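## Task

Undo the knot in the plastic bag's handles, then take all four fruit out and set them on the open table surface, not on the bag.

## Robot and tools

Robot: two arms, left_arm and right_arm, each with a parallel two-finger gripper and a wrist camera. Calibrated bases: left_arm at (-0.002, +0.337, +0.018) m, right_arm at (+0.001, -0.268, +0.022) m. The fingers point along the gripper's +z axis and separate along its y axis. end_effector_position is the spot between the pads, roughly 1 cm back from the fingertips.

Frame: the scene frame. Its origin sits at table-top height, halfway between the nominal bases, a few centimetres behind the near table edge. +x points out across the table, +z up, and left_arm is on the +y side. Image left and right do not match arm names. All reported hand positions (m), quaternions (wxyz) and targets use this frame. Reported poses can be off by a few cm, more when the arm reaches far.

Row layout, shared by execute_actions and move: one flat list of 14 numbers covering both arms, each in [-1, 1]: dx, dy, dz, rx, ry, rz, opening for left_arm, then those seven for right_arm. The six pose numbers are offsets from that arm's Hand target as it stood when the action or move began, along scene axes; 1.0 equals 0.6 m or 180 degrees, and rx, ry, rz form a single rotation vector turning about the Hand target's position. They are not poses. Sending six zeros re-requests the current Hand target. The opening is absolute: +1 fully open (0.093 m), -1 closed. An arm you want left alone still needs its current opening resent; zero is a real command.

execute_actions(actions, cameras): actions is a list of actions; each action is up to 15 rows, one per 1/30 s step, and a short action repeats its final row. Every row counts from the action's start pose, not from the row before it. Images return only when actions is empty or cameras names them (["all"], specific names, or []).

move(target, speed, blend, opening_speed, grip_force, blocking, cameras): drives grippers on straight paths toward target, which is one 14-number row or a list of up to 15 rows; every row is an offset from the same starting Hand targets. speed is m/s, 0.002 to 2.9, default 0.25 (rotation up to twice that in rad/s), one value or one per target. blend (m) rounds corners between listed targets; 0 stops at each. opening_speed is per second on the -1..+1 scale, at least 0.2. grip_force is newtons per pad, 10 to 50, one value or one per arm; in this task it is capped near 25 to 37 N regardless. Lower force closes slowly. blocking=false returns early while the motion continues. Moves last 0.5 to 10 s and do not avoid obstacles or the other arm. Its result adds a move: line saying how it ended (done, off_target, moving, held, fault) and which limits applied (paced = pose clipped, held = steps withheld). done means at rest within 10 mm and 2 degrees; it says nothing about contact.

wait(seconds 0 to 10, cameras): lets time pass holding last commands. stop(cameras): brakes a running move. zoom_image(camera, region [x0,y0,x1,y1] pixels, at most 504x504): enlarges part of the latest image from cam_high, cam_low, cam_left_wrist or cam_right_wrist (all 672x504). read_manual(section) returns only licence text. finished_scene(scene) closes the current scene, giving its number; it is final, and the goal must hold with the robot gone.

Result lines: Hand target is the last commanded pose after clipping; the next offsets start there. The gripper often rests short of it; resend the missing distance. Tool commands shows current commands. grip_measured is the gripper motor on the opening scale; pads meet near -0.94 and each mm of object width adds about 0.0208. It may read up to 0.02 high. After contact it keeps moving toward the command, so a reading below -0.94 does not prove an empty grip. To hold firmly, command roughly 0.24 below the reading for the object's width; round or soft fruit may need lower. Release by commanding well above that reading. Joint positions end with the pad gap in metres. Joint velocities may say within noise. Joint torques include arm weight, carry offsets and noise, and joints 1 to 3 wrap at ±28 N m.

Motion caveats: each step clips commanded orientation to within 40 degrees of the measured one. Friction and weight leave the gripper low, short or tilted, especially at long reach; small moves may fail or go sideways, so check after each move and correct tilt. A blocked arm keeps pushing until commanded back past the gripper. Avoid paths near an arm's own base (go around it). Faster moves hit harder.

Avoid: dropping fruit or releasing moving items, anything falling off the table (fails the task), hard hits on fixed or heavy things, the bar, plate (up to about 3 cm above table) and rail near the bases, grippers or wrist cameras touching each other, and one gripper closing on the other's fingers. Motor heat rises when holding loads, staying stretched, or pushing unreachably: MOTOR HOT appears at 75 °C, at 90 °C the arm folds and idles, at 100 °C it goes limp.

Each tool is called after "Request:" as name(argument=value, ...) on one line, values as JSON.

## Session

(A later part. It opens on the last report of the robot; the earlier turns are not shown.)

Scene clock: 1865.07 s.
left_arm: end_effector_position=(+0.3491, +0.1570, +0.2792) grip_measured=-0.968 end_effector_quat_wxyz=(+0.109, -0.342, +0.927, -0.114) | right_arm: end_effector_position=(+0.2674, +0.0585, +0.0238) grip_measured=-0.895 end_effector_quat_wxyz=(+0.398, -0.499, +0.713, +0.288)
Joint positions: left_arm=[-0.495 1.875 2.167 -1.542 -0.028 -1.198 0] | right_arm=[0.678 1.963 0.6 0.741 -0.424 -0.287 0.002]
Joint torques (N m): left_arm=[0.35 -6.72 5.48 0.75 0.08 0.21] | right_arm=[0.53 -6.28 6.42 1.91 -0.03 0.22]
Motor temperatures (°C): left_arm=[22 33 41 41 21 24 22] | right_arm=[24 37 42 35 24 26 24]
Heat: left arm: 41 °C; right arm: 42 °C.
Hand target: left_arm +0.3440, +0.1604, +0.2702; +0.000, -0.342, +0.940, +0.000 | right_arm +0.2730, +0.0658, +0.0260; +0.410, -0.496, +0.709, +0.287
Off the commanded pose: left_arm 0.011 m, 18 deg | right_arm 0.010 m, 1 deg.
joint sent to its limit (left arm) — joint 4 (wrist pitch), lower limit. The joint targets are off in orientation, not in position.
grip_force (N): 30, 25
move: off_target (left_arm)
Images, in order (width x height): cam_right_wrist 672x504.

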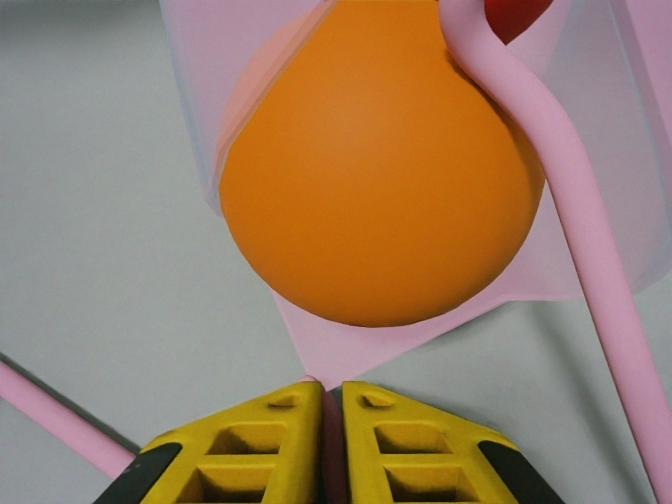

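Request:
move(target=[0,0,0,0,0,0,-1, -0.03,-0.075,0.005,0,0,0,-1], speed=0.04, cameras=["cam_right_wrist"])

Scene clock: 1882.67 s.
left_arm: end_effector_position=(+0.3491, +0.1570, +0.2792) grip_measured=-0.968 end_effector_quat_wxyz=(+0.109, -0.342, +0.927, -0.114) | right_arm: end_effector_position=(+0.2561, +0.0235, +0.0233) grip_measured=-0.905 end_effector_quat_wxyz=(+0.403, -0.494, +0.715, +0.288)
Joint positions: left_arm=[-0.495 1.875 2.167 -1.542 -0.028 -1.198 0] | right_arm=[0.61 1.896 0.465 0.803 -0.471 -0.321 0.002]
Joint torques (N m): left_arm=[0.28 -6.63 5.45 0.78 0.09 0.18] | right_arm=[-0.75 -9.28 3.07 1.61 -0.29 0.07]
Heat: left arm: 40 °C; right arm: 41 °C.
Hand target: left_arm +0.3440, +0.1604, +0.2702; +0.000, -0.342, +0.940, +0.000 | right_arm +0.2550, +0.0208, +0.0290; +0.410, -0.496, +0.709, +0.287
Off the commanded pose: left_arm 0.011 m, 18 deg | right_arm 0.006 m, 1 deg.
joint sent to its limit (left arm) — joint 4 (wrist pitch), lower limit. The joint targets are off in orientation, not in position.
grip_force (N): 30, 25
move: off_target (left_arm)
Images, in order (width x height): cam_right_wrist 672x504.

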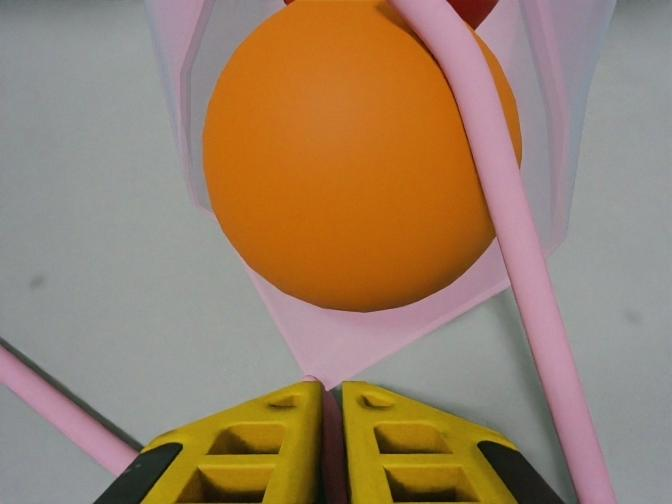

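Request:
move(target=[[0,0,0,0,0,0,-1, 0,0,0,0,0,0,-0.4],[0,0,0,0,0,0,-1, -0.0333,-0.0897,0.055,0,0,0,-0.4],[0,0,0,0,0,0,-1, -0.0023,-0.038,0.1317,0,0,0,0.7],[0,0,0,0,0,0,-1, 0.05,0.092,0.0533,0,0,0,0.7]], speed=[0.05,0.1,0.12,0.05], blend=[0,0.01,0,0], opening_speed=1.2, cameras=["cam_right_wrist"])

Scene clock: 1912.10 s.
left_arm: end_effector_position=(+0.3491, +0.1570, +0.2792) grip_measured=-0.968 end_effector_quat_wxyz=(+0.109, -0.342, +0.927, -0.114) | right_arm: end_effector_position=(+0.2768, +0.0655, +0.0534) grip_measured=+0.697 end_effector_quat_wxyz=(+0.390, -0.500, +0.718, +0.286)
Joint positions: left_arm=[-0.495 1.875 2.167 -1.542 -0.028 -1.198 0] | right_arm=[0.678 1.86 0.683 0.535 -0.421 -0.288 0.079]
Joint torques (N m): left_arm=[0.28 -6.71 5.48 0.78 0.08 0.19] | right_arm=[0.57 -6.48 7.76 2.01 -0.07 0.22]
Heat: left arm: 40 °C; right arm: 41 °C.
Hand target: left_arm +0.3440, +0.1604, +0.2702; +0.000, -0.342, +0.940, +0.000 | right_arm +0.2850, +0.0761, +0.0610; +0.410, -0.496, +0.709, +0.288
Off the commanded pose: left_arm 0.011 m, 18 deg | right_arm 0.015 m, 3 deg.
joint sent to its limit (left arm) — joint 4 (wrist pitch), lower limit. The joint targets are off in orientation, not in position.
grip_force (N): 30, 25
move: off_target (left_arm, right_arm)
Images, in order (width x height): cam_right_wrist 672x504.

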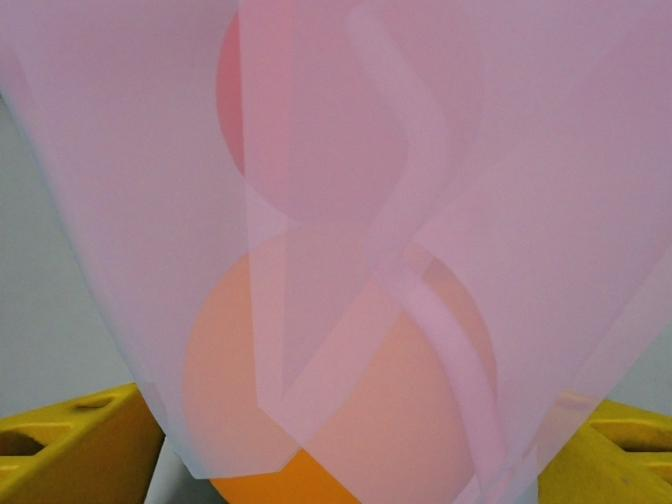

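Request:
move(target=[[0,0,0,0,0,0,-1, -0.03,-0.1268,0.08,0,0,0,0.7],[0,0,0,0,0,0,-1, -0.0168,-0.1268,0.1318,0,0,0,-0.4]], speed=0.12, blend=[0.01,0], cameras=["cam_right_wrist"])

Scene clock: 1926.43 s.
left_arm: end_effector_position=(+0.3491, +0.1570, +0.2792) grip_measured=-0.968 end_effector_quat_wxyz=(+0.109, -0.342, +0.927, -0.114) | right_arm: end_effector_position=(+0.2722, -0.0008, +0.1264) grip_measured=-0.397 end_effector_quat_wxyz=(+0.402, -0.493, +0.717, +0.285)
Joint positions: left_arm=[-0.495 1.875 2.167 -1.542 -0.028 -1.198 0] | right_arm=[0.509 1.455 0.627 0.163 -0.546 -0.39 0.026]
Joint torques (N m): left_arm=[0.39 -6.76 5.49 0.76 0.06 0.2] | right_arm=[-0.92 -7.57 9.32 1.23 -0.39 0.04]
Motor temperatures (°C): left_arm=[22 33 40 38 21 24 22] | right_arm=[24 42 40 35 24 26 24]
Heat: left arm: 40 °C; right arm: 42 °C.
Hand target: left_arm +0.3440, +0.1604, +0.2702; +0.000, -0.342, +0.940, +0.000 | right_arm +0.2749, +0.0001, +0.1401; +0.410, -0.496, +0.709, +0.288
Off the commanded pose: left_arm 0.011 m, 18 deg | right_arm 0.014 m, 1 deg.
joint sent to its limit (left arm) — joint 4 (wrist pitch), lower limit. The joint targets are off in orientation, not in position.
grip_force (N): 30, 25
move: off_target (left_arm, right_arm); target 2's new opening was sent with right_arm's hand 0.014 m and 1 deg from that target
Images, in order (width x height): cam_right_wrist 672x504.

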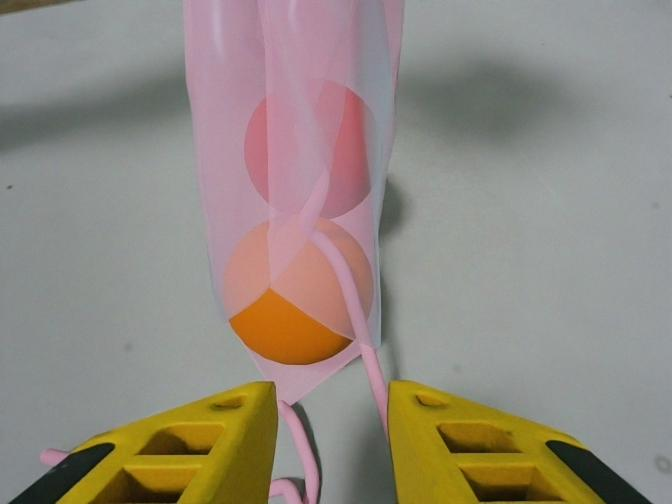

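Request:
move(target=[[0,0,0,0,0,0,-1, -0.0118,0.045,-0.1335,0,0,0,-0.4],[0,0,0,0,0,0,-1, -0.0118,0.0657,-0.19,0,0,0,-0.4],[0,0,0,0,0,0,-1, -0.0118,0.0657,-0.19,0,0,0,-1],[0,0,0,0,0,0,-1, -0.039,0.0165,-0.185,0,0,0,-1]], speed=[0.1,0.04,0.04,0.04], blend=[0.01,0,0,0], opening_speed=0.8, cameras=["cam_right_wrist"])

Scene clock: 1942.50 s.
left_arm: end_effector_position=(+0.3491, +0.1570, +0.2792) grip_measured=-0.968 end_effector_quat_wxyz=(+0.109, -0.342, +0.927, -0.114) | right_arm: end_effector_position=(+0.2535, +0.0131, +0.0252) grip_measured=-0.928 end_effector_quat_wxyz=(+0.406, -0.494, +0.713, +0.288)
Joint positions: left_arm=[-0.495 1.875 2.167 -1.542 -0.028 -1.198 0] | right_arm=[0.583 1.87 0.43 0.81 -0.494 -0.339 0.001]
Joint torques (N m): left_arm=[0.31 -6.63 5.5 0.79 0.07 0.17] | right_arm=[-1.02 -8.8 2.84 1.57 -0.29 0.04]
Heat: left arm: 40 °C; right arm: 42 °C.
Hand target: left_arm +0.3440, +0.1604, +0.2702; +0.000, -0.342, +0.940, +0.000 | right_arm +0.2516, +0.0099, +0.0291; +0.410, -0.496, +0.709, +0.287
Off the commanded pose: left_arm 0.011 m, 18 deg | right_arm 0.005 m, 1 deg.
joint sent to its limit (left arm) — joint 4 (wrist pitch), lower limit. The joint targets are off in orientation, not in position.
grip_force (N): 30, 25
move: off_target (left_arm)
Images, in order (width x height): cam_right_wrist 672x504.

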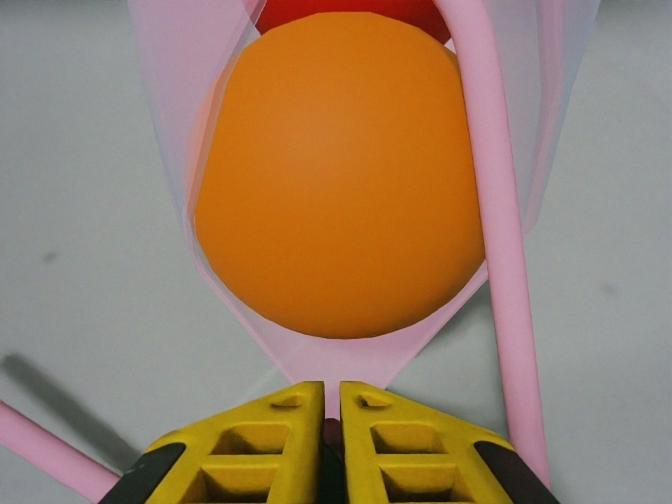

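Request:
move(target=[0,0,0.1,0,0,0,-1, -0.042,0.0,0.0,0,0,0,-1], speed=0.03, cameras=["cam_right_wrist"])

Scene clock: 1955.03 s.
left_arm: end_effector_position=(+0.3515, +0.1560, +0.3045) grip_measured=-0.968 end_effector_quat_wxyz=(+0.133, -0.339, +0.920, -0.142) | right_arm: end_effector_position=(+0.2334, +0.0146, +0.0350) grip_measured=-0.930 end_effector_quat_wxyz=(+0.424, -0.499, +0.698, +0.292)
Joint positions: left_arm=[-0.495 1.862 2.238 -1.55 -0.028 -1.195 0] | right_arm=[0.631 1.822 0.349 0.899 -0.467 -0.318 0.001]
Joint torques (N m): left_arm=[0.06 -10.37 9.54 0.99 0.03 0.18] | right_arm=[0.61 -7.69 2.5 1.42 -0.03 0.23]
Heat: left arm: 40 °C; right arm: 43 °C.
Hand target: left_arm +0.3440, +0.1603, +0.3301; +0.000, -0.342, +0.940, +0.000 | right_arm +0.2265, +0.0100, +0.0292; +0.410, -0.496, +0.709, +0.287
Off the commanded pose: left_arm 0.027 m, 22 deg | right_arm 0.010 m, 2 deg.
joint sent to its limit (left arm) — joint 4 (wrist pitch), lower limit. The joint targets are off in orientation, not in position.
grip_force (N): 30, 25
move: off_target (left_arm)
Images, in order (width x height): cam_right_wrist 672x504.

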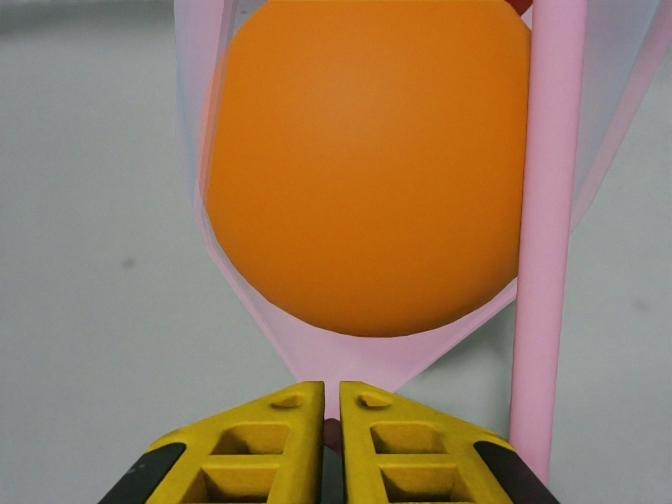

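Request:
move(target=[0.0,0.0,-0.25,0,0,0,-1, 0.02,0.02,-0.012,0,0,0,-1], speed=0.06, cameras=["cam_right_wrist"])

Scene clock: 1967.70 s.
left_arm: end_effector_position=(+0.3469, +0.1585, +0.1876) grip_measured=-0.968 end_effector_quat_wxyz=(+0.015, -0.344, +0.939, -0.008) | right_arm: end_effector_position=(+0.2372, +0.0189, +0.0271) grip_measured=-0.931 end_effector_quat_wxyz=(+0.417, -0.498, +0.703, +0.289)
Joint positions: left_arm=[-0.491 2.034 2.05 -1.55 -0.028 -1.195 0] | right_arm=[0.638 1.867 0.376 0.902 -0.457 -0.313 0]
Joint torques (N m): left_arm=[0.27 -7.86 5.61 0.35 0.08 0.15] | right_arm=[0.59 -4.86 5.5 1.52 -0.04 0.22]
Heat: left arm: 41 °C; right arm: 42 °C.
Hand target: left_arm +0.3439, +0.1603, +0.1800; +0.000, -0.342, +0.940, +0.000 | right_arm +0.2384, +0.0220, +0.0220; +0.410, -0.496, +0.709, +0.287
Off the commanded pose: left_arm 0.008 m, 2 deg | right_arm 0.006 m, 1 deg.
grip_force (N): 30, 25
move: done
Images, in order (width x height): cam_right_wrist 672x504.

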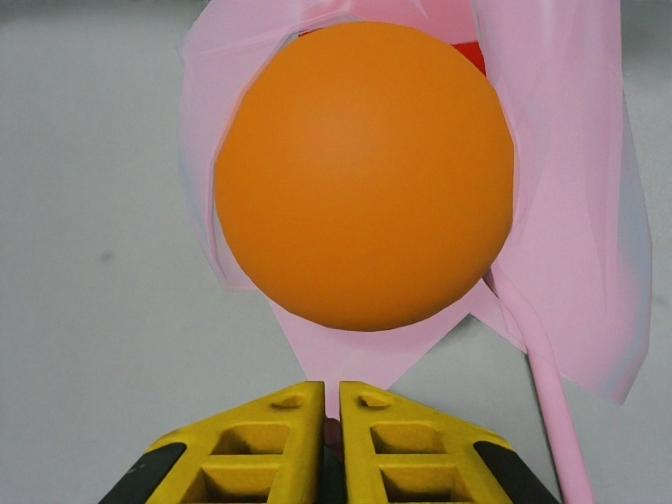

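Request:
move(target=[[0,0,0,0,0,0,-1, 0,0,0,0,0,0,-0.4],[0,0,0,0,0,0,-1, -0.0333,-0.0933,0.0583,0,0,0,-0.4],[0,0,0,0,0,0,-1, 0.0015,-0.0413,0.1383,0,0,0,0.72],[0,0,0,0,0,0,-1, 0.046,0.0808,0.0633,0,0,0,0.72]], speed=[0.05,0.08,0.12,0.05], blend=[0,0.01,0,0], opening_speed=1.0, cameras=["cam_right_wrist"])

Scene clock: 1986.67 s.
left_arm: end_effector_position=(+0.3469, +0.1585, +0.1876) grip_measured=-0.968 end_effector_quat_wxyz=(+0.015, -0.344, +0.939, -0.008) | right_arm: end_effector_position=(+0.2578, +0.0599, +0.0519) grip_measured=+0.718 end_effector_quat_wxyz=(+0.390, -0.500, +0.718, +0.286)
Joint positions: left_arm=[-0.491 2.034 2.05 -1.55 -0.028 -1.195 0] | right_arm=[0.708 1.816 0.606 0.575 -0.397 -0.271 0.08]
Joint torques (N m): left_arm=[0.32 -7.84 5.59 0.37 0.07 0.14] | right_arm=[0.59 -6.22 7.56 2.01 -0.07 0.22]
Heat: left arm: 41 °C; right arm: 40 °C.
Hand target: left_arm +0.3439, +0.1603, +0.1800; +0.000, -0.342, +0.940, +0.000 | right_arm +0.2659, +0.0704, +0.0598; +0.410, -0.496, +0.709, +0.287
Off the commanded pose: left_arm 0.008 m, 2 deg | right_arm 0.016 m, 3 deg.
grip_force (N): 30, 25
move: off_target (right_arm)
Images, in order (width x height): cam_right_wrist 672x504.

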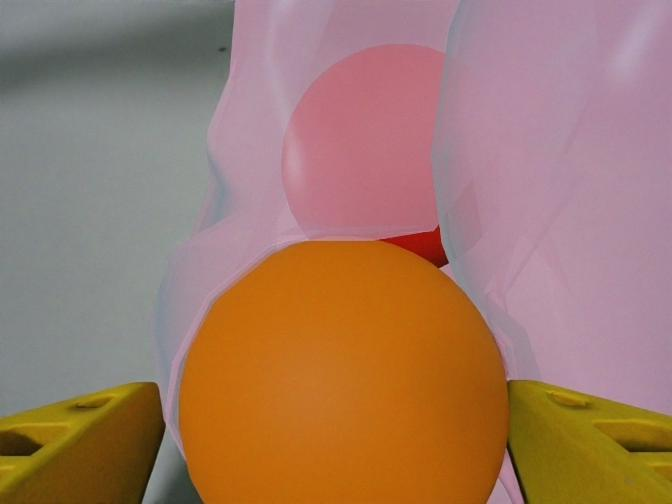

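Request:
move(target=[[0,0,0,0,0,0,-1, 0.0025,0.0067,-0.002,0,0,0,0.72],[0,0,0,0,0,0,-1, 0.0025,0.0067,-0.002,0,0,0,0.25],[0,0,0,0,0,0,-1, -0.005,-0.01,0.05,0,0,0,0.25],[0,0,0,0,0,0,-1, -0.05,-0.2,0.05,0,0,0,0.25]], speed=[0.04,0.04,0.05,0.06], blend=[0,0,0.01,0], opening_speed=0.5, cameras=["cam_right_wrist"])

Scene clock: 1998.93 s.
left_arm: end_effector_position=(+0.3469, +0.1585, +0.1876) grip_measured=-0.968 end_effector_quat_wxyz=(+0.015, -0.344, +0.939, -0.008) | right_arm: end_effector_position=(+0.2419, -0.0472, +0.0888) grip_measured=+0.376 end_effector_quat_wxyz=(+0.414, -0.493, +0.711, +0.282)
Joint positions: left_arm=[-0.491 2.034 2.05 -1.55 -0.028 -1.195 0] | right_arm=[0.394 1.368 0.364 0.317 -0.631 -0.477 0.063]
Joint torques (N m): left_arm=[0.21 -7.82 5.65 0.34 0.08 0.14] | right_arm=[-1.03 -6.32 5.37 1.23 -0.52 0.04]
Heat: left arm: 41 °C; right arm: 40 °C.
Hand target: left_arm +0.3439, +0.1603, +0.1800; +0.000, -0.342, +0.940, +0.000 | right_arm +0.2360, -0.0496, +0.0899; +0.410, -0.496, +0.709, +0.287
Off the commanded pose: left_arm 0.008 m, 2 deg | right_arm 0.007 m, 1 deg.
grip_force (N): 30, 25
move: done; target 2's new opening was sent with right_arm's hand 0.016 m and 3 deg from that target
Images, in order (width x height): cam_right_wrist 672x504.

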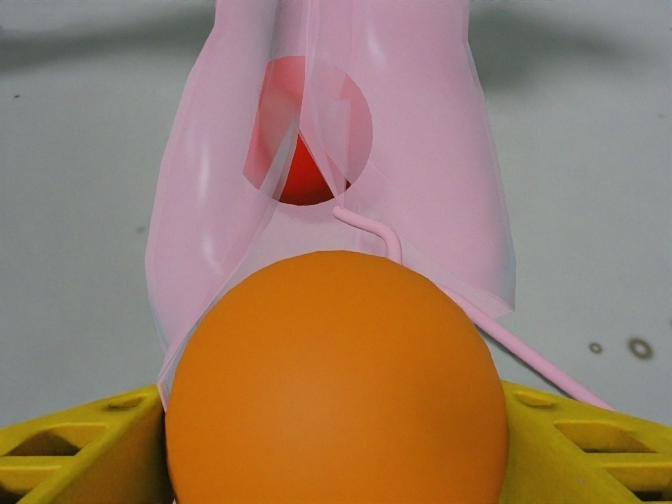

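Request:
move(target=[[0,0,0,0,0,0,-1, -0.01,-0.06,0,0,0,0,0.25],[0,0,0,0,0,0,-1, -0.01,-0.06,-0.053,0,0,0,0.25],[0,0,0,0,0,0,-1, -0.01,-0.06,-0.062,0,0,0,0.76]], speed=[0.06,0.06,0.02], blend=[0.005,0,0], opening_speed=0.4, cameras=["cam_right_wrist"])

Scene clock: 2007.70 s.
left_arm: end_effector_position=(+0.3443, +0.1553, +0.1824) grip_measured=-0.968 end_effector_quat_wxyz=(-0.002, -0.345, +0.938, -0.012) | right_arm: end_effector_position=(+0.2351, -0.0813, +0.0634) grip_measured=+0.757 end_effector_quat_wxyz=(+0.428, -0.500, +0.696, +0.288)
Joint positions: left_arm=[-0.488 2.043 2.043 -1.55 0.002 -1.195 0] | right_arm=[0.223 1.436 0.256 0.429 -0.786 -0.631 0.082]
Joint torques (N m): left_arm=[-0.02 -8.68 6.23 0.32 -0.27 0.13] | right_arm=[-0.8 -3.03 4.41 1.08 -0.23 0.04]
Heat: left arm: 41 °C; right arm: 39 °C.
Hand target: left_arm +0.3439, +0.1604, +0.1801; +0.000, -0.342, +0.940, +0.000 | right_arm +0.2300, -0.0856, +0.0526; +0.410, -0.496, +0.709, +0.287
Off the commanded pose: left_arm 0.006 m, 1 deg | right_arm 0.013 m, 3 deg.
grip_force (N): 30, 25
move: off_target (right_arm); target 3's new opening was sent with right_arm's hand 0.024 m and 4 deg from that target
Images, in order (width x height): cam_right_wrist 672x504.

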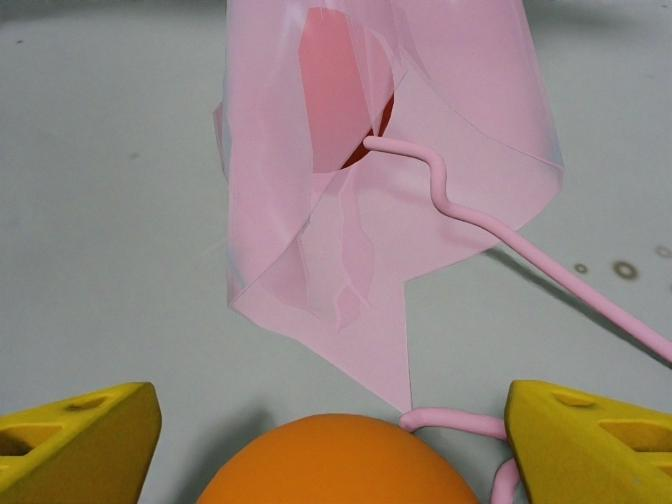

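Request:
move(target=[0,0,0,0,0,0,-1, -0.035,-0.13,0.13,0,0,0,0.76], speed=0.12, cameras=["cam_right_wrist"])

Scene clock: 2015.43 s.
left_arm: end_effector_position=(+0.3443, +0.1553, +0.1824) grip_measured=-0.968 end_effector_quat_wxyz=(-0.002, -0.345, +0.938, -0.012) | right_arm: end_effector_position=(+0.2057, -0.1632, +0.1224) grip_measured=+0.757 end_effector_quat_wxyz=(+0.404, -0.497, +0.714, +0.282)
Joint positions: left_arm=[-0.488 2.043 2.043 -1.55 0.002 -1.195 0] | right_arm=[-0.219 1.088 0.495 -0.688 -0.987 -1.243 0.082]
Joint torques (N m): left_arm=[0.13 -8.62 6.31 0.32 -0.25 0.15] | right_arm=[-1.09 -1.33 8.62 0.43 -0.87 0.03]
Heat: left arm: 40 °C; right arm: 39 °C.
Hand target: left_arm +0.3439, +0.1604, +0.1801; +0.000, -0.342, +0.940, +0.000 | right_arm +0.2090, -0.1636, +0.1306; +0.410, -0.496, +0.709, +0.287
Off the commanded pose: left_arm 0.006 m, 1 deg | right_arm 0.009 m, 1 deg.
grip_force (N): 30, 25
move: done
Images, in order (width x height): cam_right_wrist 672x504.

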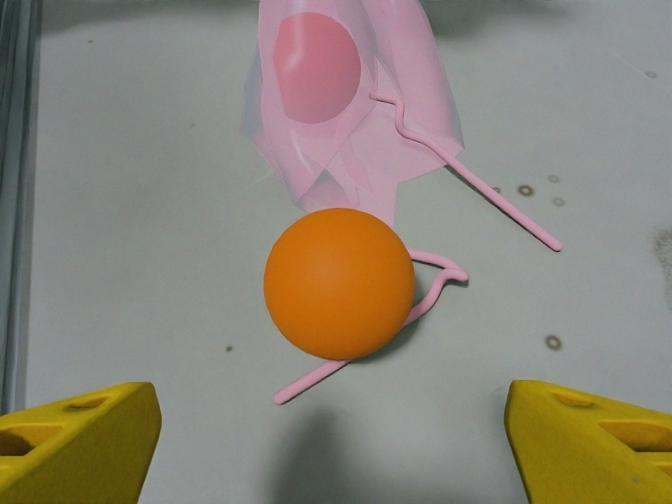

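Request:
move(target=[[0,0,0,0,0,0,-1, 0.005,0.0093,-0.0343,0,0,0,0.8],[0,0,0,0,0,0,-1, 0.05,0.1293,-0.111,0,0,0,0.8],[0,0,0,0,0,0,-1, 0.05,0.1293,-0.111,0,0,0,0.25],[0,0,0,0,0,0,-1, 0.045,0.1293,-0.02,0,0,0,0.25]], speed=[0.1,0.05,0.05,0.05], blend=[0.01,0,0,0], opening_speed=0.5, cameras=["cam_right_wrist"])

Scene clock: 2030.80 s.
left_arm: end_effector_position=(+0.3443, +0.1553, +0.1824) grip_measured=-0.968 end_effector_quat_wxyz=(-0.002, -0.345, +0.938, -0.012) | right_arm: end_effector_position=(+0.2315, -0.0880, +0.1081) grip_measured=+0.254 end_effector_quat_wxyz=(+0.404, -0.495, +0.712, +0.292)
Joint positions: left_arm=[-0.488 2.043 2.043 -1.55 0.002 -1.195 0] | right_arm=[0.205 1.188 0.394 -0.029 -0.789 -0.651 0.057]
Joint torques (N m): left_arm=[0.08 -8.64 6.31 0.33 -0.27 0.15] | right_arm=[0.54 -4.6 9.29 1.04 -0.3 0.2]
Motor temperatures (°C): left_arm=[22 35 40 33 21 24 23] | right_arm=[24 37 40 33 25 26 24]
Heat: left arm: 40 °C; right arm: 40 °C.
Hand target: left_arm +0.3439, +0.1604, +0.1801; +0.000, -0.342, +0.940, +0.000 | right_arm +0.2359, -0.0860, +0.1186; +0.410, -0.496, +0.709, +0.287
Off the commanded pose: left_arm 0.006 m, 1 deg | right_arm 0.012 m, 1 deg.
grip_force (N): 30, 25
move: off_target (right_arm)
Images, in order (width x height): cam_right_wrist 672x504.

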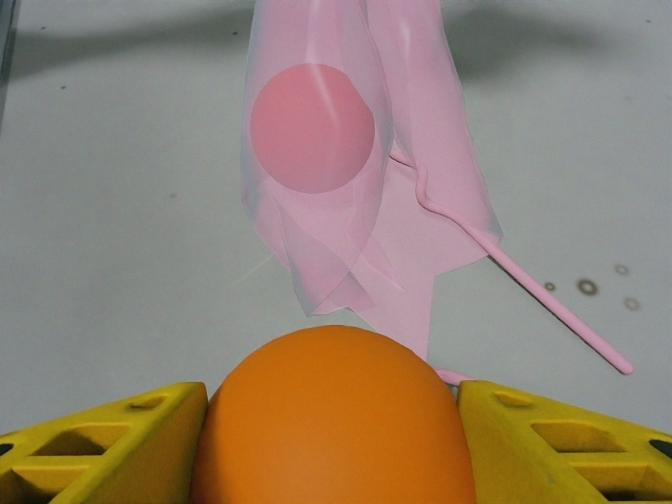

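Request:
move(target=[[0,0,0,0,0,0,-1, 0.0167,-0.15,0,0,0,0,0.2],[0,0,0,0,0,0,-1, 0.0167,-0.15,-0.085,0,0,0,0.2],[0,0,0,0,0,0,-1, 0.0167,-0.15,-0.094,0,0,0,0.82]], speed=[0.06,0.05,0.02], blend=[0.005,0,0], opening_speed=0.4, cameras=["cam_right_wrist"])

Scene clock: 2043.90 s.
left_arm: end_effector_position=(+0.3443, +0.1553, +0.1824) grip_measured=-0.968 end_effector_quat_wxyz=(-0.002, -0.345, +0.938, -0.012) | right_arm: end_effector_position=(+0.2469, -0.1748, +0.0666) grip_measured=+0.818 end_effector_quat_wxyz=(+0.409, -0.497, +0.709, +0.289)
Joint positions: left_arm=[-0.488 2.043 2.043 -1.55 0.002 -1.195 0] | right_arm=[-0.254 1.492 0.495 -0.341 -1.016 -1.312 0.084]
Joint torques (N m): left_arm=[0.1 -8.65 6.24 0.32 -0.26 0.15] | right_arm=[-1.07 -3.36 4.1 0.71 -0.64 0.04]
Heat: left arm: 40 °C; right arm: 41 °C.
Hand target: left_arm +0.3439, +0.1604, +0.1801; +0.000, -0.342, +0.940, +0.000 | right_arm +0.2460, -0.1760, +0.0623; +0.410, -0.496, +0.709, +0.287
Off the commanded pose: left_arm 0.006 m, 1 deg | right_arm 0.005 m, 0 deg.
grip_force (N): 30, 25
move: done
Images, in order (width x height): cam_right_wrist 672x504.

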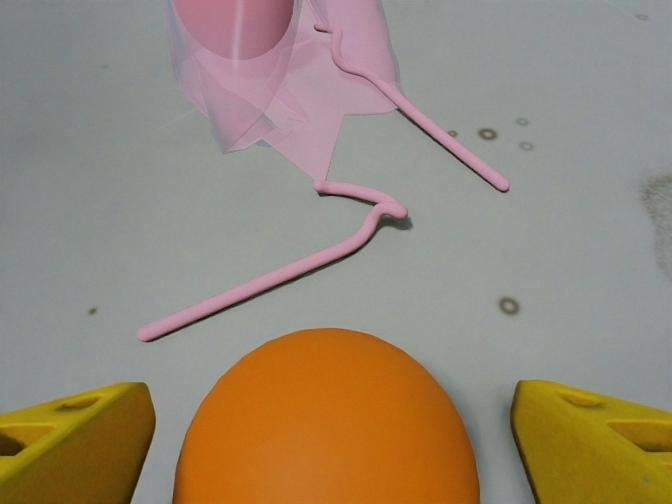

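Request:
move(target=[[0,0,0,0,0,0,-1, -0.033,-0.083,0.125,0,0,0,0.82],[0,0,0,0,0,0,-1, 0.0317,0.0933,0.12,0,0,0,-0.3],[0,0,0,0,0,0,-1, 0.065,0.2033,-0.0605,0,0,0,-0.3],[0,0,0,0,0,0,-1, 0.065,0.2033,-0.0605,0,0,0,-1]], speed=[0.12,0.15,0.06,0.05], blend=[0.01,0,0,0], opening_speed=1.2, cameras=["cam_right_wrist"])

Scene clock: 2069.20 s.
left_arm: end_effector_position=(+0.3443, +0.1553, +0.1824) grip_measured=-0.968 end_effector_quat_wxyz=(-0.002, -0.345, +0.938, -0.012) | right_arm: end_effector_position=(+0.2937, -0.0503, +0.0450) grip_measured=-0.973 end_effector_quat_wxyz=(+0.437, -0.505, +0.687, +0.287)
Joint positions: left_arm=[-0.488 2.043 2.043 -1.55 0.002 -1.195 0] | right_arm=[0.275 1.792 0.465 0.629 -0.755 -0.593 0]
Joint torques (N m): left_arm=[0.09 -8.64 6.19 0.32 -0.28 0.13] | right_arm=[0.21 -4.16 2.8 1.3 -0.08 0.25]
Heat: left arm: 39 °C; right arm: 39 °C.
Hand target: left_arm +0.3439, +0.1604, +0.1801; +0.000, -0.342, +0.940, +0.000 | right_arm +0.2850, -0.0540, +0.0260; +0.410, -0.496, +0.709, +0.287
Tool commands: left_gripper/opening=-1.0 right_gripper/opening=-0.98
Off the commanded pose: left_arm 0.006 m, 1 deg | right_arm 0.021 m, 4 deg.
grip_force (N): 30, 25
move: off_target (right_arm; path cut at 10 s); target 4's new opening was sent with right_arm's hand 0.021 m and 4 deg from that target
Images, in order (width x height): cam_right_wrist 672x504.

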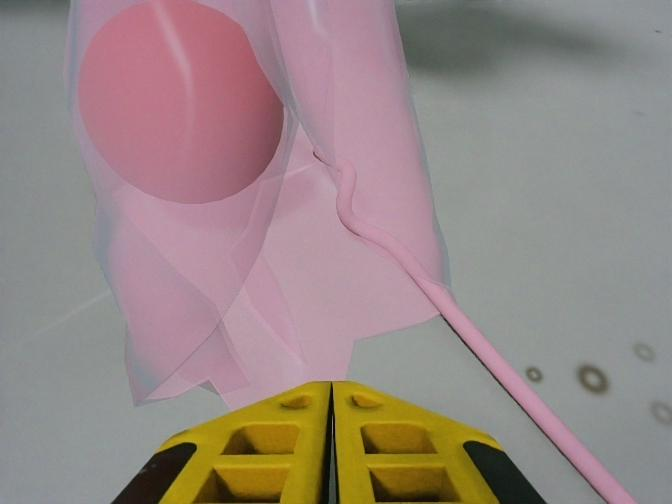

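Request:
move(target=[0,0,0.183,0,0,0,-1, -0.0167,-0.04,0.005,0,0,0,-1], speed=0.04, cameras=["cam_right_wrist"])

Scene clock: 2079.97 s.
left_arm: end_effector_position=(+0.3475, +0.1552, +0.2742) grip_measured=-0.968 end_effector_quat_wxyz=(+0.091, -0.342, +0.928, -0.116) | right_arm: end_effector_position=(+0.2901, -0.0694, +0.0457) grip_measured=-0.983 end_effector_quat_wxyz=(+0.448, -0.505, +0.683, +0.279)
Joint positions: left_arm=[-0.488 1.886 2.165 -1.55 0.002 -1.195 0] | right_arm=[0.209 1.762 0.418 0.633 -0.796 -0.649 0]
Joint torques (N m): left_arm=[-0.25 -9.52 8.61 0.79 -0.25 0.11] | right_arm=[-1.44 -6.76 2.43 0.64 -0.29 0.06]
Heat: left arm: 40 °C; right arm: 38 °C.
Hand target: left_arm +0.3439, +0.1603, +0.2899; +0.000, -0.342, +0.940, +0.000 | right_arm +0.2749, -0.0780, +0.0289; +0.410, -0.496, +0.709, +0.288
Off the commanded pose: left_arm 0.017 m, 17 deg | right_arm 0.024 m, 6 deg.
joint sent to its limit (left arm) — joint 4 (wrist pitch), lower limit. The joint targets are off in orientation, not in position.
grip_force (N): 30, 25
move: off_target (left_arm, right_arm)
Images, in order (width x height): cam_right_wrist 672x504.

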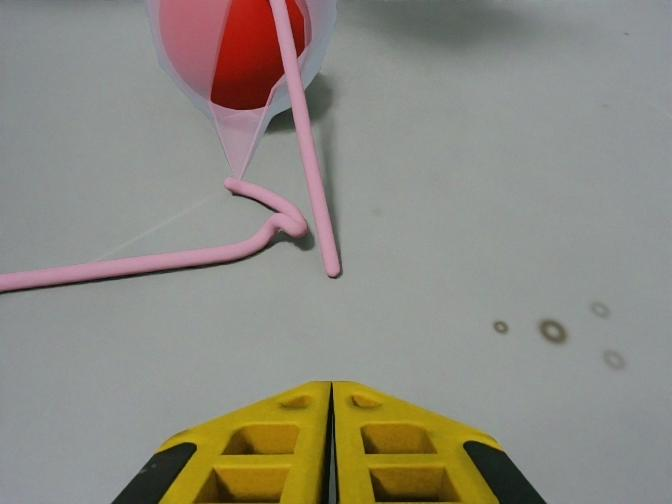

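Request:
move(target=[[0,0,0,0,0,0,-1, 0.0085,0.1633,0.0683,0,0,0,-0.3],[0,0,0,0,0,0,-1, 0.0185,0.2267,-0.008,0,0,0,-0.3],[0,0,0,0,0,0,-1, 0.0185,0.2267,-0.008,0,0,0,-1],[0,0,0,0,0,0,-1, 0.002,0.15,-0.003,0,0,0,-1]], speed=[0.12,0.05,0.05,0.04], opening_speed=1.2, blend=[0.005,0,0,0], cameras=["cam_right_wrist"])

Scene clock: 2094.17 s.
left_arm: end_effector_position=(+0.3475, +0.1552, +0.2742) grip_measured=-0.968 end_effector_quat_wxyz=(+0.091, -0.342, +0.928, -0.116) | right_arm: end_effector_position=(+0.2792, +0.0155, +0.0237) grip_measured=-0.983 end_effector_quat_wxyz=(+0.410, -0.494, +0.711, +0.287)
Joint positions: left_arm=[-0.488 1.886 2.165 -1.55 0.002 -1.195 0] | right_arm=[0.535 1.928 0.521 0.77 -0.532 -0.373 0]
Joint torques (N m): left_arm=[-0.18 -9.47 8.57 0.81 -0.23 0.13] | right_arm=[-0.95 -9.8 2.99 1.47 -0.29 0.08]
Heat: left arm: 40 °C; right arm: 38 °C.
Hand target: left_arm +0.3439, +0.1603, +0.2899; +0.000, -0.342, +0.940, +0.000 | right_arm +0.2763, +0.0120, +0.0271; +0.410, -0.496, +0.709, +0.287
Off the commanded pose: left_arm 0.017 m, 17 deg | right_arm 0.006 m, 0 deg.
joint sent to its limit (left arm) — joint 4 (wrist pitch), lower limit. The joint targets are off in orientation, not in position.
grip_force (N): 30, 25
move: off_target (left_arm)
Images, in order (width x height): cam_right_wrist 672x504.

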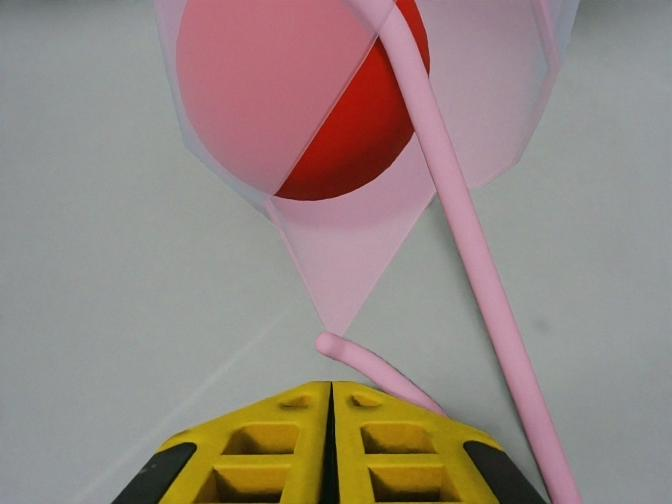

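Request:
move(target=[[0,0,0,0,0,0,-1, 0,0,0,0,0,0,-0.3],[0,0,0,0,0,0,-1, 0.0157,0.042,-0.004,0,0,0,-0.3],[0,0,0,0,0,0,-1, 0.0157,0.042,-0.004,0,0,0,-1],[0,0,0,0,0,0,-1, -0.005,-0.02,-0.002,0,0,0,-1]], speed=[0.05,0.04,0.04,0.04], opening_speed=1.2, cameras=["cam_right_wrist"])

Scene clock: 2109.40 s.
left_arm: end_effector_position=(+0.3475, +0.1552, +0.2742) grip_measured=-0.968 end_effector_quat_wxyz=(+0.091, -0.342, +0.928, -0.116) | right_arm: end_effector_position=(+0.2757, +0.0033, +0.0223) grip_measured=-0.983 end_effector_quat_wxyz=(+0.408, -0.495, +0.711, +0.288)
Joint positions: left_arm=[-0.488 1.886 2.165 -1.55 0.002 -1.195 0] | right_arm=[0.502 1.91 0.486 0.771 -0.559 -0.397 0]
Joint torques (N m): left_arm=[-0.24 -9.48 8.62 0.81 -0.23 0.14] | right_arm=[-0.85 -9.51 3 1.47 -0.32 0.07]
Heat: left arm: 41 °C; right arm: 40 °C.
Hand target: left_arm +0.3439, +0.1603, +0.2899; +0.000, -0.342, +0.940, +0.000 | right_arm +0.2732, +0.0000, +0.0259; +0.410, -0.496, +0.709, +0.288
Off the commanded pose: left_arm 0.017 m, 17 deg | right_arm 0.006 m, 0 deg.
joint sent to its limit (left arm) — joint 4 (wrist pitch), lower limit. The joint targets are off in orientation, not in position.
grip_force (N): 30, 25
move: off_target (left_arm)
Images, in order (width x height): cam_right_wrist 672x504.

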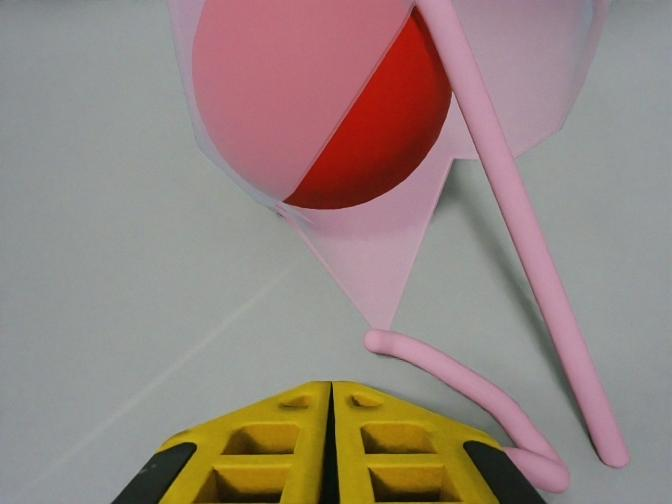

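Request:
move(target=[[0,0,0,0,0,0,-1, 0,0,0,0,0,0,-0.2],[0,0,0,0,0,0,-1, 0.036,0.044,-0.012,0,0,0,-0.2],[0,0,0,0,0,0,-1, 0.036,0.044,-0.012,0,0,0,-1],[0,0,0,0,0,0,-1, 0.02,-0.01,-0.004,0,0,0,-1]], speed=[0.05,0.04,0.04,0.03], opening_speed=1.2, cameras=["cam_right_wrist"])

Scene clock: 2122.20 s.
left_arm: end_effector_position=(+0.3475, +0.1552, +0.2742) grip_measured=-0.968 end_effector_quat_wxyz=(+0.091, -0.342, +0.928, -0.116) | right_arm: end_effector_position=(+0.2902, -0.0016, +0.0226) grip_measured=-0.983 end_effector_quat_wxyz=(+0.418, -0.495, +0.706, +0.286)
Joint positions: left_arm=[-0.488 1.886 2.165 -1.55 0.002 -1.195 0] | right_arm=[0.46 1.937 0.518 0.772 -0.592 -0.427 0]
Joint torques (N m): left_arm=[-0.24 -9.47 8.58 0.81 -0.24 0.14] | right_arm=[-1.01 -9.85 3.03 1.2 -0.35 0.07]
Heat: left arm: 41 °C; right arm: 41 °C.
Hand target: left_arm +0.3439, +0.1603, +0.2899; +0.000, -0.342, +0.940, +0.000 | right_arm +0.2851, -0.0060, +0.0235; +0.410, -0.496, +0.709, +0.288
Off the commanded pose: left_arm 0.017 m, 17 deg | right_arm 0.007 m, 1 deg.
joint sent to its limit (left arm) — joint 4 (wrist pitch), lower limit. The joint targets are off in orientation, not in position.
grip_force (N): 30, 25
move: off_target (left_arm)
Images, in order (width x height): cam_right_wrist 672x504.

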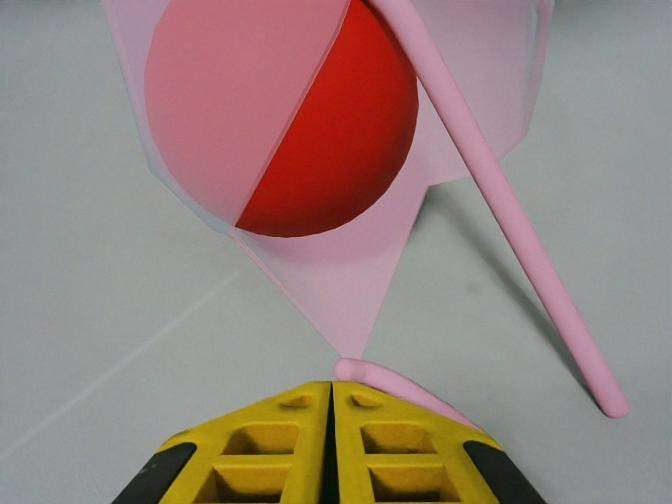

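Request:
move(target=[[0,0,0,0,0,0,-1, -0.002,0.0283,0.141,0,0,0,0.72],[0,0,0,0,0,0,-1, 0.0432,0.1508,0.0658,0,0,0,0.1],[0,0,0,0,0,0,-1, 0.04,0.13,0.12,0,0,0,0.1],[0,0,0,0,0,0,-1, 0.01,-0.06,0.12,0,0,0,0.1]], speed=[0.12,0.07,0.06,0.07], blend=[0,0,0.01,0], opening_speed=1.0, cameras=["cam_right_wrist"])

Scene clock: 2138.53 s.
left_arm: end_effector_position=(+0.3474, +0.1550, +0.2742) grip_measured=-0.968 end_effector_quat_wxyz=(+0.091, -0.342, +0.928, -0.116) | right_arm: end_effector_position=(+0.2992, -0.0369, +0.0976) grip_measured=+0.320 end_effector_quat_wxyz=(+0.421, -0.494, +0.705, +0.286)
Joint positions: left_arm=[-0.488 1.886 2.165 -1.55 0.002 -1.195 0] | right_arm=[0.331 1.578 0.584 0.295 -0.692 -0.525 0.061]
Joint torques (N m): left_arm=[-0.09 -9.47 8.58 0.8 -0.24 0.13] | right_arm=[-1.1 -8.24 4.83 1.04 -0.4 0]
Motor temperatures (°C): left_arm=[22 39 41 31 21 24 23] | right_arm=[24 43 37 34 25 26 24]
Heat: left arm: 41 °C; right arm: 43 °C.
Hand target: left_arm +0.3439, +0.1604, +0.2899; +0.000, -0.342, +0.940, +0.000 | right_arm +0.2912, -0.0420, +0.0955; +0.410, -0.496, +0.709, +0.287
Off the commanded pose: left_arm 0.017 m, 17 deg | right_arm 0.010 m, 1 deg.
joint sent to its limit (left arm) — joint 4 (wrist pitch), lower limit. The joint targets are off in orientation, not in position.
grip_force (N): 30, 25
move: off_target (left_arm); target 2's new opening was sent with right_arm's hand 0.015 m and 3 deg from that target
Images, in order (width x height): cam_right_wrist 672x504.

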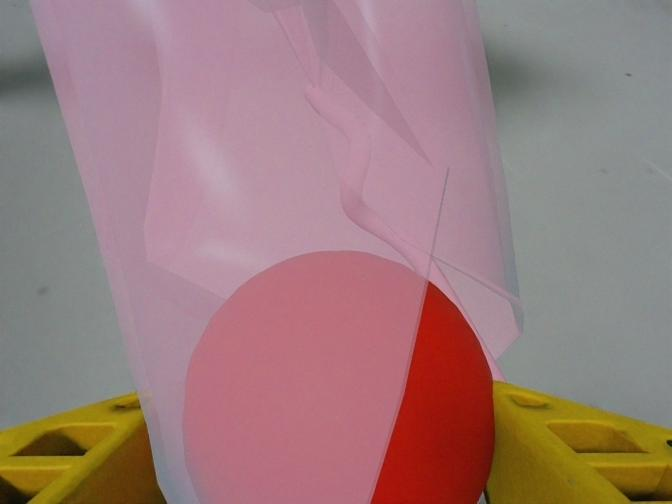

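Request:
move(target=[[0,0,0,0,0,0,-1, 0,0,-0.052,0,0,0,0.1],[0.0,0.15,0.09,0,0,0,-1, 0,0,-0.052,0,0,0,0.1]], speed=[0.06,0.05], cameras=["cam_right_wrist"])

Scene clock: 2148.63 s.
left_arm: end_effector_position=(+0.3464, +0.2172, +0.3144) grip_measured=-0.968 end_effector_quat_wxyz=(+0.120, -0.331, +0.922, -0.160) | right_arm: end_effector_position=(+0.3054, -0.0223, +0.1222) grip_measured=+0.319 end_effector_quat_wxyz=(+0.501, -0.513, +0.631, +0.296)
Joint positions: left_arm=[-0.298 1.757 2.15 -1.567 0.096 -1.005 0] | right_arm=[0.338 1.619 0.54 0.591 -0.769 -0.518 0.061]
Joint torques (N m): left_arm=[3.19 -11.7 7.84 1.17 -0.87 0.31] | right_arm=[-1.72 -4.59 1.96 0.04 0.42 -0.08]
Heat: left arm: 42 °C; right arm: 42 °C.
Hand target: left_arm +0.3439, +0.2504, +0.3440; +0.000, -0.342, +0.940, +0.000 | right_arm +0.2912, -0.0419, +0.0644; +0.410, -0.497, +0.709, +0.287
Off the commanded pose: left_arm 0.045 m, 23 deg | right_arm 0.063 m, 14 deg.
joint sent to its limit (left arm) — joint 4 (wrist pitch), lower limit. The joint targets are off in orientation, not in position.
grip_force (N): 30, 25
move: off_target (left_arm, right_arm)
Images, in order (width x height): cam_right_wrist 672x504.

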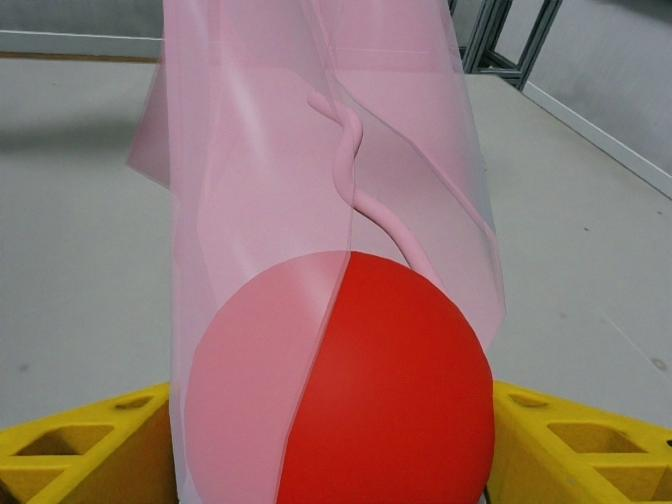

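Request:
move(target=[[0,-0.2,-0.24,0,0,0,-1, 0,0,0,0,0,0,0.1],[0,-0.2,-0.45,0,0,0,-1, 0,-0.02,-0.01,0,0,0,0.1],[0,-0.2,-0.45,0,0,0,-0.3, 0,-0.02,-0.012,0,0,0,0.78],[-0.05,0.1,-0.15,0,0,0,-0.3, 0,-0.02,-0.012,0,0,-0.17,0.78]], speed=[0.12,0.1,0.05,0.15], opening_speed=0.8, cameras=["cam_right_wrist"])

Scene clock: 2162.77 s.
left_arm: end_effector_position=(+0.3202, +0.3095, +0.2450) grip_measured=-0.302 end_effector_quat_wxyz=(+0.072, -0.346, +0.935, -0.033) | right_arm: end_effector_position=(+0.2892, -0.0577, +0.0434) grip_measured=+0.777 end_effector_quat_wxyz=(+0.447, -0.298, +0.828, +0.162)
Joint positions: left_arm=[-0.102 1.665 1.803 -1.538 -0.017 -0.811 0.031] | right_arm=[0.557 1.636 0.31 0.739 -0.066 -0.066 0.083]
Joint torques (N m): left_arm=[-0.02 -7.02 8.35 0.44 0.01 0.16] | right_arm=[0.54 -7.54 4.05 2.11 0.1 0.22]
Heat: left arm: 42 °C; right arm: 41 °C.
Hand target: left_arm +0.3139, +0.3104, +0.2539; +0.000, -0.342, +0.940, +0.000 | right_arm +0.2912, -0.0540, +0.0571; +0.471, -0.292, +0.815, +0.169
Off the commanded pose: left_arm 0.011 m, 9 deg | right_arm 0.014 m, 3 deg.
joint sent to its limit (left arm) — joint 4 (wrist pitch), lower limit. The joint targets are off in orientation, not in position.
grip_force (N): 30, 25
move: off_target (left_arm, right_arm); target 3's new opening was sent with right_arm's hand 0.015 m and 3 deg from that target
Images, in order (width x height): cam_right_wrist 672x504.

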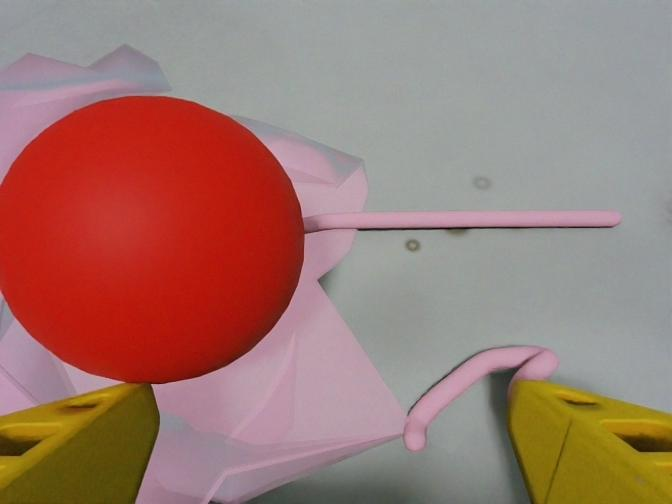

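Request:
move(target=[[0,0,0,0,0,0,-0.3, -0.0853,0.0067,0.1217,0,0,0,0.84],[0,0,0,0,0,0,-0.3, 0.0113,0.105,0.0148,0,0,0,0.1],[0,0,0,0,0,0,-0.3, 0.0113,0.105,0.15,0,0,0,0.1]], speed=[0.12,0.06,0.06], opening_speed=0.6, cameras=[])

Scene clock: 2180.57 s.
left_arm: end_effector_position=(+0.3202, +0.3095, +0.2450) grip_measured=-0.302 end_effector_quat_wxyz=(+0.072, -0.346, +0.935, -0.033) | right_arm: end_effector_position=(+0.2955, +0.0050, +0.1294) grip_measured=+0.253 end_effector_quat_wxyz=(+0.460, -0.298, +0.820, +0.163)
Joint positions: left_arm=[-0.102 1.665 1.803 -1.538 -0.017 -0.811 0.031] | right_arm=[0.753 1.454 0.611 0.282 0.102 0.031 0.057]
Joint torques (N m): left_arm=[-0.05 -7.01 8.39 0.44 -0.01 0.18] | right_arm=[0.29 -8.1 9.57 1.44 0.13 0.2]
Heat: left arm: 44 °C; right arm: 40 °C.
Hand target: left_arm +0.3139, +0.3104, +0.2539; +0.000, -0.342, +0.940, +0.000 | right_arm +0.2979, +0.0090, +0.1471; +0.471, -0.292, +0.815, +0.169
Off the commanded pose: left_arm 0.011 m, 9 deg | right_arm 0.018 m, 2 deg.
joint sent to its limit (left arm) — joint 4 (wrist pitch), lower limit. The joint targets are off in orientation, not in position.
grip_force (N): 30, 25
move: off_target (left_arm, right_arm); target 2's new opening was sent with right_arm's hand 0.017 m and 3 deg from that target
No camera images: "cameras" was empty.

Request:
move(target=[[0,0,0,0,0,0,-0.3, 0.1735,-0.29,0.0,0,0,0,0.1],[0,0,0,0,0,0,-0.3, 0.1735,-0.29,-0.1285,0,0,0,0.84],[0,0,0,0,0,0,-0.3, 0.12,-0.34,0.02,0,0,0,0.84]], speed=[0.1,0.06,0.1], opening_speed=0.6, cameras=["cam_high"])

Scene clock: 2199.40 s.
left_arm: end_effector_position=(+0.3202, +0.3095, +0.2450) grip_measured=-0.302 end_effector_quat_wxyz=(+0.072, -0.346, +0.935, -0.033) | right_arm: end_effector_position=(+0.3685, -0.1945, +0.1457) grip_measured=+0.838 end_effector_quat_wxyz=(+0.464, -0.286, +0.821, +0.168)
Joint positions: left_arm=[-0.102 1.665 1.803 -1.538 -0.017 -0.811 0.031] | right_arm=[-0.097 1.383 0.676 0.028 -0.603 -0.441 0.085]
Joint torques (N m): left_arm=[-0.02 -7.01 8.38 0.46 -0.01 0.18] | right_arm=[-0.88 -6.94 9.46 1.17 -0.43 -0.01]
Heat: left arm: 45 °C; right arm: 41 °C.
Hand target: left_arm +0.3139, +0.3104, +0.2539; +0.000, -0.342, +0.940, +0.000 | right_arm +0.3699, -0.1951, +0.1591; +0.471, -0.292, +0.815, +0.169
Off the commanded pose: left_arm 0.011 m, 9 deg | right_arm 0.013 m, 1 deg.
joint sent to its limit (left arm) — joint 4 (wrist pitch), lower limit. The joint targets are off in orientation, not in position.
grip_force (N): 30, 25
move: off_target (left_arm, right_arm)
Images, in order (width x height): cam_high 672x504.

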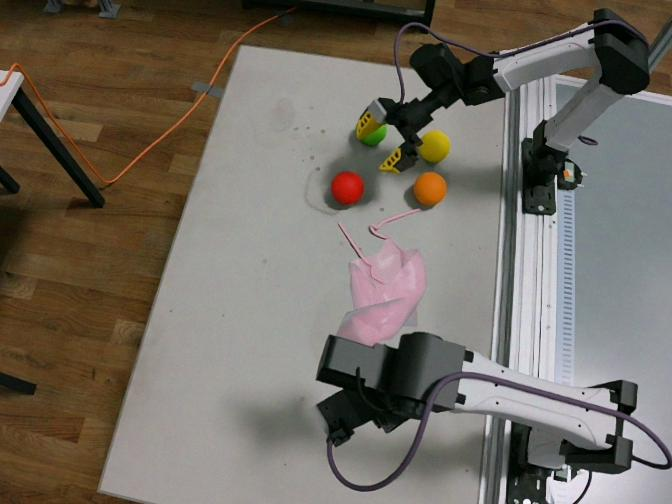

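Request:
zoom_image(camera="cam_high", region=[360, 165, 450, 245])

Scaled by 5.600 from the camera's 672x504 image, which has a finer 960x720 frame.

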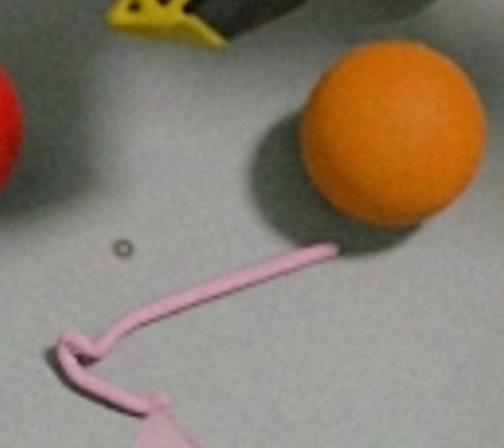

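Request:
finished_scene(scene=2)

The scene is finished: the task was done.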